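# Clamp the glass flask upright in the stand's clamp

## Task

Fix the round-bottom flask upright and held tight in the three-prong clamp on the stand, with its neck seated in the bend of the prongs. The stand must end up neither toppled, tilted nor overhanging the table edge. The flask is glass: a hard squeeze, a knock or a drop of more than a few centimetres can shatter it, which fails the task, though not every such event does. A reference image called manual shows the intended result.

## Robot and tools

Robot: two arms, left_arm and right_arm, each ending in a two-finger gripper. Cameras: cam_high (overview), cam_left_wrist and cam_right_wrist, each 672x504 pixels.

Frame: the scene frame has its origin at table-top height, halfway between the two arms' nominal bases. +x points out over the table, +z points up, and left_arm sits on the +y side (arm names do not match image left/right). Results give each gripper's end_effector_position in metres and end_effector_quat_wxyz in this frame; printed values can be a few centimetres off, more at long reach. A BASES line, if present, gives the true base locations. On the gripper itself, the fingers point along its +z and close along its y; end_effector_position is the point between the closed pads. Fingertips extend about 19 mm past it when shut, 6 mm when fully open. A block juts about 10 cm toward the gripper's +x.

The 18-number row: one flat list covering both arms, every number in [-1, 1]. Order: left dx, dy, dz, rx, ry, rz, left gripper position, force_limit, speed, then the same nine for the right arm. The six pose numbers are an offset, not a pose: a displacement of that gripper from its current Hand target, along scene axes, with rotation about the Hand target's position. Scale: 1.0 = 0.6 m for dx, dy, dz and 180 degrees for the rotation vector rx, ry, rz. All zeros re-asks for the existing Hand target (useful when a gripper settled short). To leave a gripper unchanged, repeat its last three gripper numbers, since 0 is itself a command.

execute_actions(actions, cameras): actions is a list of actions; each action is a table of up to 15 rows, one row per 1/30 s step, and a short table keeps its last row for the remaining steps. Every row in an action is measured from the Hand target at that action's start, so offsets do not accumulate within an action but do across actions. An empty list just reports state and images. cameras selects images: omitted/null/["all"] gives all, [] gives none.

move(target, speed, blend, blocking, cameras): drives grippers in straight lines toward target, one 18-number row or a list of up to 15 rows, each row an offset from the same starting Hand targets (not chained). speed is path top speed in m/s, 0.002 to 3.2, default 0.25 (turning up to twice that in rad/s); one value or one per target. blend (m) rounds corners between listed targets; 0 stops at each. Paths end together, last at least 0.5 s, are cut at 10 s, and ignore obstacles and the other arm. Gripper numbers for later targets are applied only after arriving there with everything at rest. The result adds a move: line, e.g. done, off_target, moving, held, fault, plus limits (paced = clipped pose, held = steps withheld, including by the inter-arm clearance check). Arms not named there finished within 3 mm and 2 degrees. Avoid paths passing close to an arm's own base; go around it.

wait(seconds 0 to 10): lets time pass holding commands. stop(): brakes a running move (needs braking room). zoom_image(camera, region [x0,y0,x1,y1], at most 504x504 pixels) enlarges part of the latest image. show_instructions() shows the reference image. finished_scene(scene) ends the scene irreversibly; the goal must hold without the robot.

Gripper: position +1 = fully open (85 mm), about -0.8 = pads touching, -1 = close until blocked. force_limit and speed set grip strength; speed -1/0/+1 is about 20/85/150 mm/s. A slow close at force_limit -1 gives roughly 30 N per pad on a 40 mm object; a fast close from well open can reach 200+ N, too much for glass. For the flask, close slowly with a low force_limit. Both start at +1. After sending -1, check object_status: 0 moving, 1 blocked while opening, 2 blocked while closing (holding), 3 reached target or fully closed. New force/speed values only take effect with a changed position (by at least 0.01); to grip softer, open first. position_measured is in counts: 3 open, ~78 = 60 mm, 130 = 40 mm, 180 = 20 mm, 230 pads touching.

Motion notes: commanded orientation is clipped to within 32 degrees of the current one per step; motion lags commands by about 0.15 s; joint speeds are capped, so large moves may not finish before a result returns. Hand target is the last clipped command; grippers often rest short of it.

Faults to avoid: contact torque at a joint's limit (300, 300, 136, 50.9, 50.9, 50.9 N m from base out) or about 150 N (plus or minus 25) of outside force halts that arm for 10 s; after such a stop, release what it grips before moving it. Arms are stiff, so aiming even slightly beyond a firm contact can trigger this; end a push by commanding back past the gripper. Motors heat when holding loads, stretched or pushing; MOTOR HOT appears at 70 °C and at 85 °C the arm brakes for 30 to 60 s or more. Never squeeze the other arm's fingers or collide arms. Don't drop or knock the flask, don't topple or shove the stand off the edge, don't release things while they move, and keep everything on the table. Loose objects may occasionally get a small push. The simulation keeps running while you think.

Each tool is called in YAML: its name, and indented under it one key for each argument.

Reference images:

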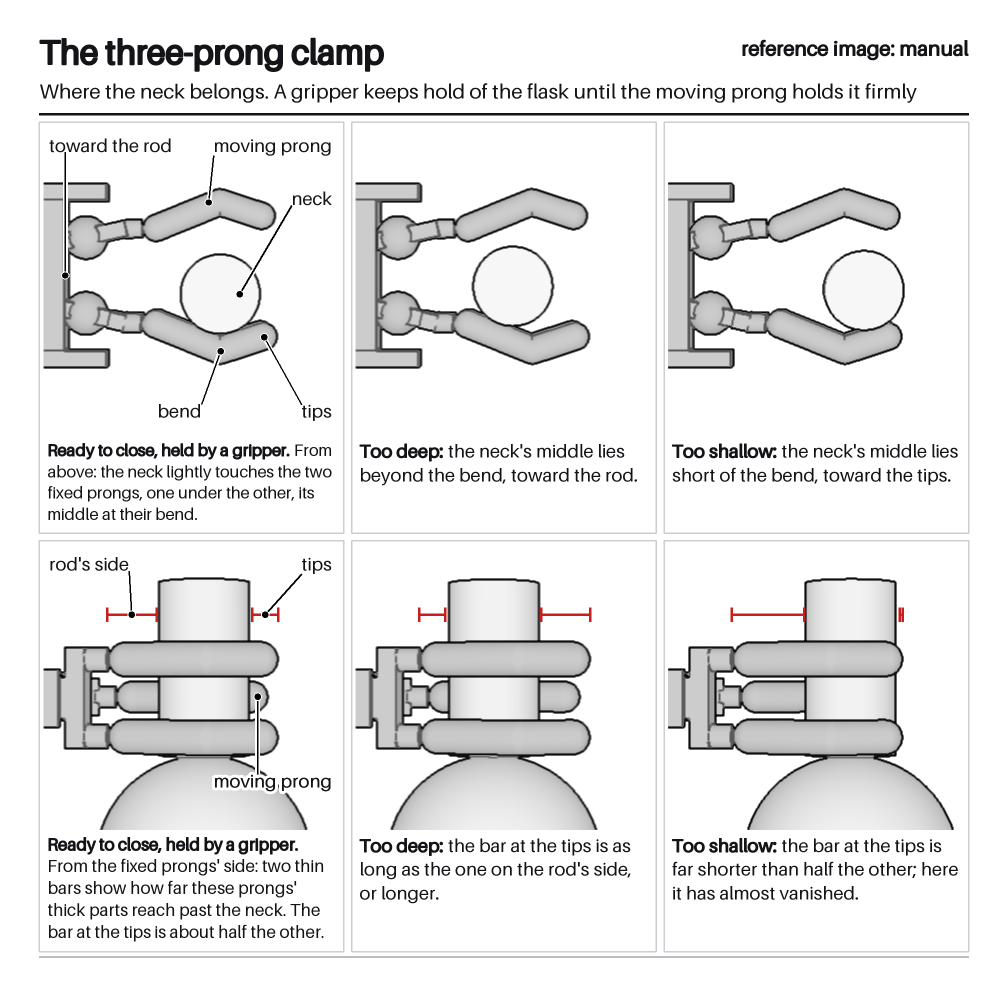

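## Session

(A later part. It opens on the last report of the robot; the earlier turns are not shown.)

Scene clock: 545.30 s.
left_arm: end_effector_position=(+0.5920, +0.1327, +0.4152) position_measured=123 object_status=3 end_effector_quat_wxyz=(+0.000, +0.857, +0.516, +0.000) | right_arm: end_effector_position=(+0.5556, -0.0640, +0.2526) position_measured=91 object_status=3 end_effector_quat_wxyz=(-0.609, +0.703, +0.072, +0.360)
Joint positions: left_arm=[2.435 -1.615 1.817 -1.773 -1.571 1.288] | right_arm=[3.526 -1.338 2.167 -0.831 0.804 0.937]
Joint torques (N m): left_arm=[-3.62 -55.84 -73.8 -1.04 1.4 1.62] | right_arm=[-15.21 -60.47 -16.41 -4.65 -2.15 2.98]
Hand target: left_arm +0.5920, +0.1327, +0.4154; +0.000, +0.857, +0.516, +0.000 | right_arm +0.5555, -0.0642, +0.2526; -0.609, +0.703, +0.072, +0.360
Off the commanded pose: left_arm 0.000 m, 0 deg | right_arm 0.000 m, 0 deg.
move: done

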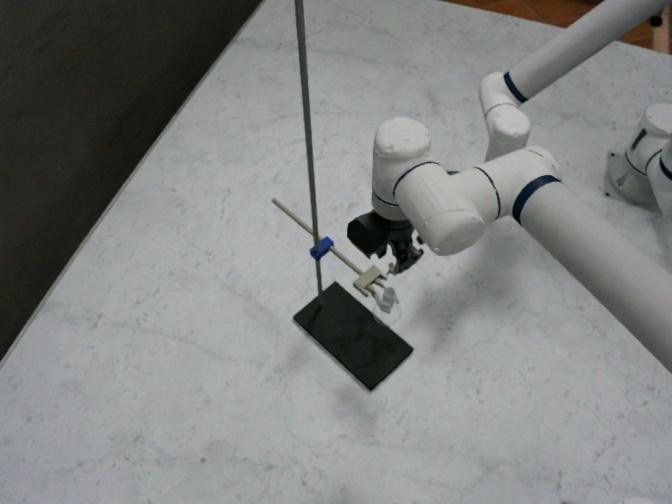

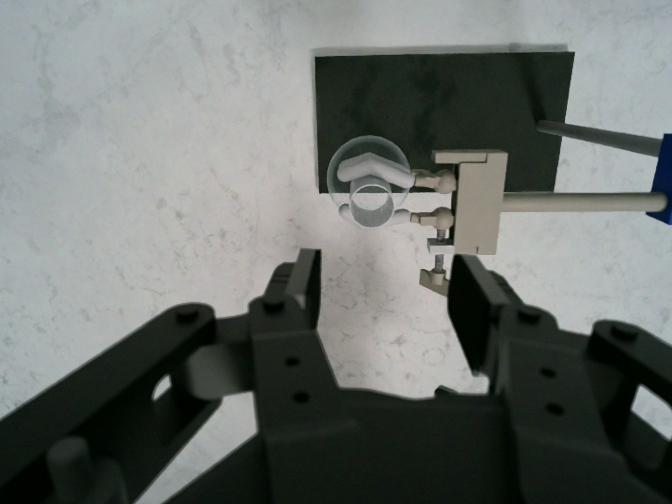

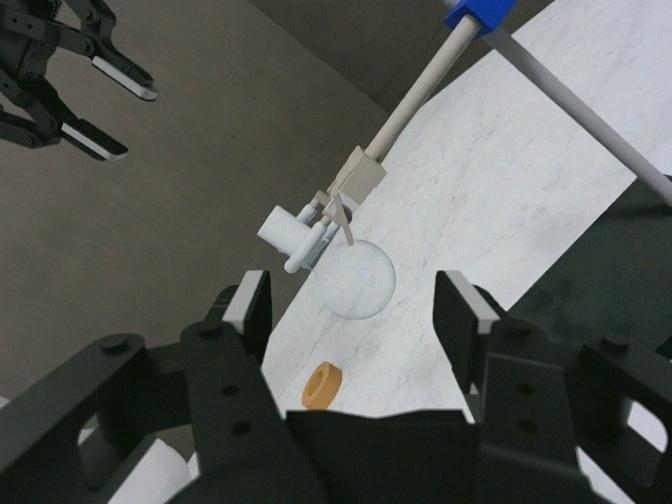

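wait:
  seconds: 1
  cameras: ["cam_left_wrist", "cam_right_wrist"]

zoom_image:
  camera: "cam_right_wrist"
  region: [230, 160, 430, 340]

Scene clock: 547.80 s.
left_arm: end_effector_position=(+0.5920, +0.1327, +0.4154) position_measured=123 object_status=3 end_effector_quat_wxyz=(+0.000, +0.857, +0.516, +0.000) | right_arm: end_effector_position=(+0.5555, -0.0642, +0.2526) position_measured=91 object_status=3 end_effector_quat_wxyz=(-0.609, +0.703, +0.072, +0.360)
Joint positions: left_arm=[2.435 -1.615 1.817 -1.773 -1.571 1.288] | right_arm=[3.526 -1.338 2.168 -0.831 0.804 0.937]
Joint torques (N m): left_arm=[-9.84 -54.09 -64.64 -1.62 -0.73 -2.57] | right_arm=[-16.03 -59.08 -21.59 -3.41 -2.04 3.08]
Hand target: left_arm +0.5920, +0.1327, +0.4154; +0.000, +0.857, +0.516, +0.000 | right_arm +0.5555, -0.0642, +0.2526; -0.609, +0.703, +0.072, +0.360
Tool commands: left_gripper/position=+0.05 left_gripper/force_limit=-1.0 left_gripper/speed=-1.0 right_gripper/position=+0.3 right_gripper/force_limit=-1.0 right_gripper/speed=-1.0
Off the commanded pose: left_arm 0.000 m, 0 deg | right_arm 0.000 m, 0 deg.
wait: 1.00 s; at rest from the start
Images, in order (width x height): cam_left_wrist 672x504, cam_right_wrist 672x504.

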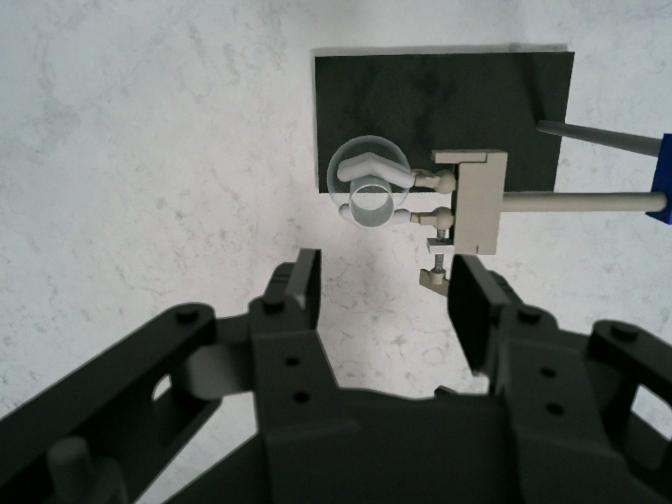

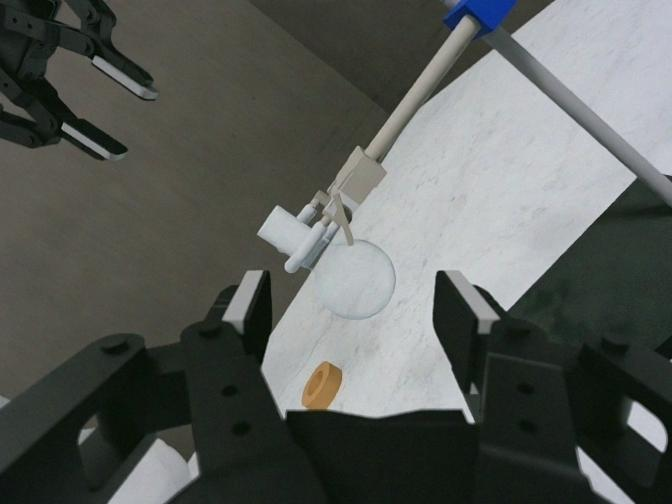

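Scaled by 2.520.

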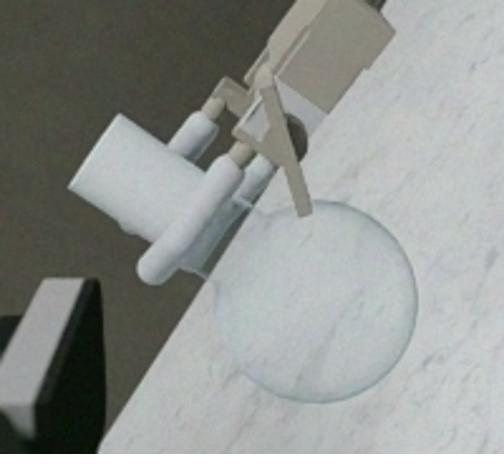

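finished_scene:
  scene: 1

The scene is finished: the task was done.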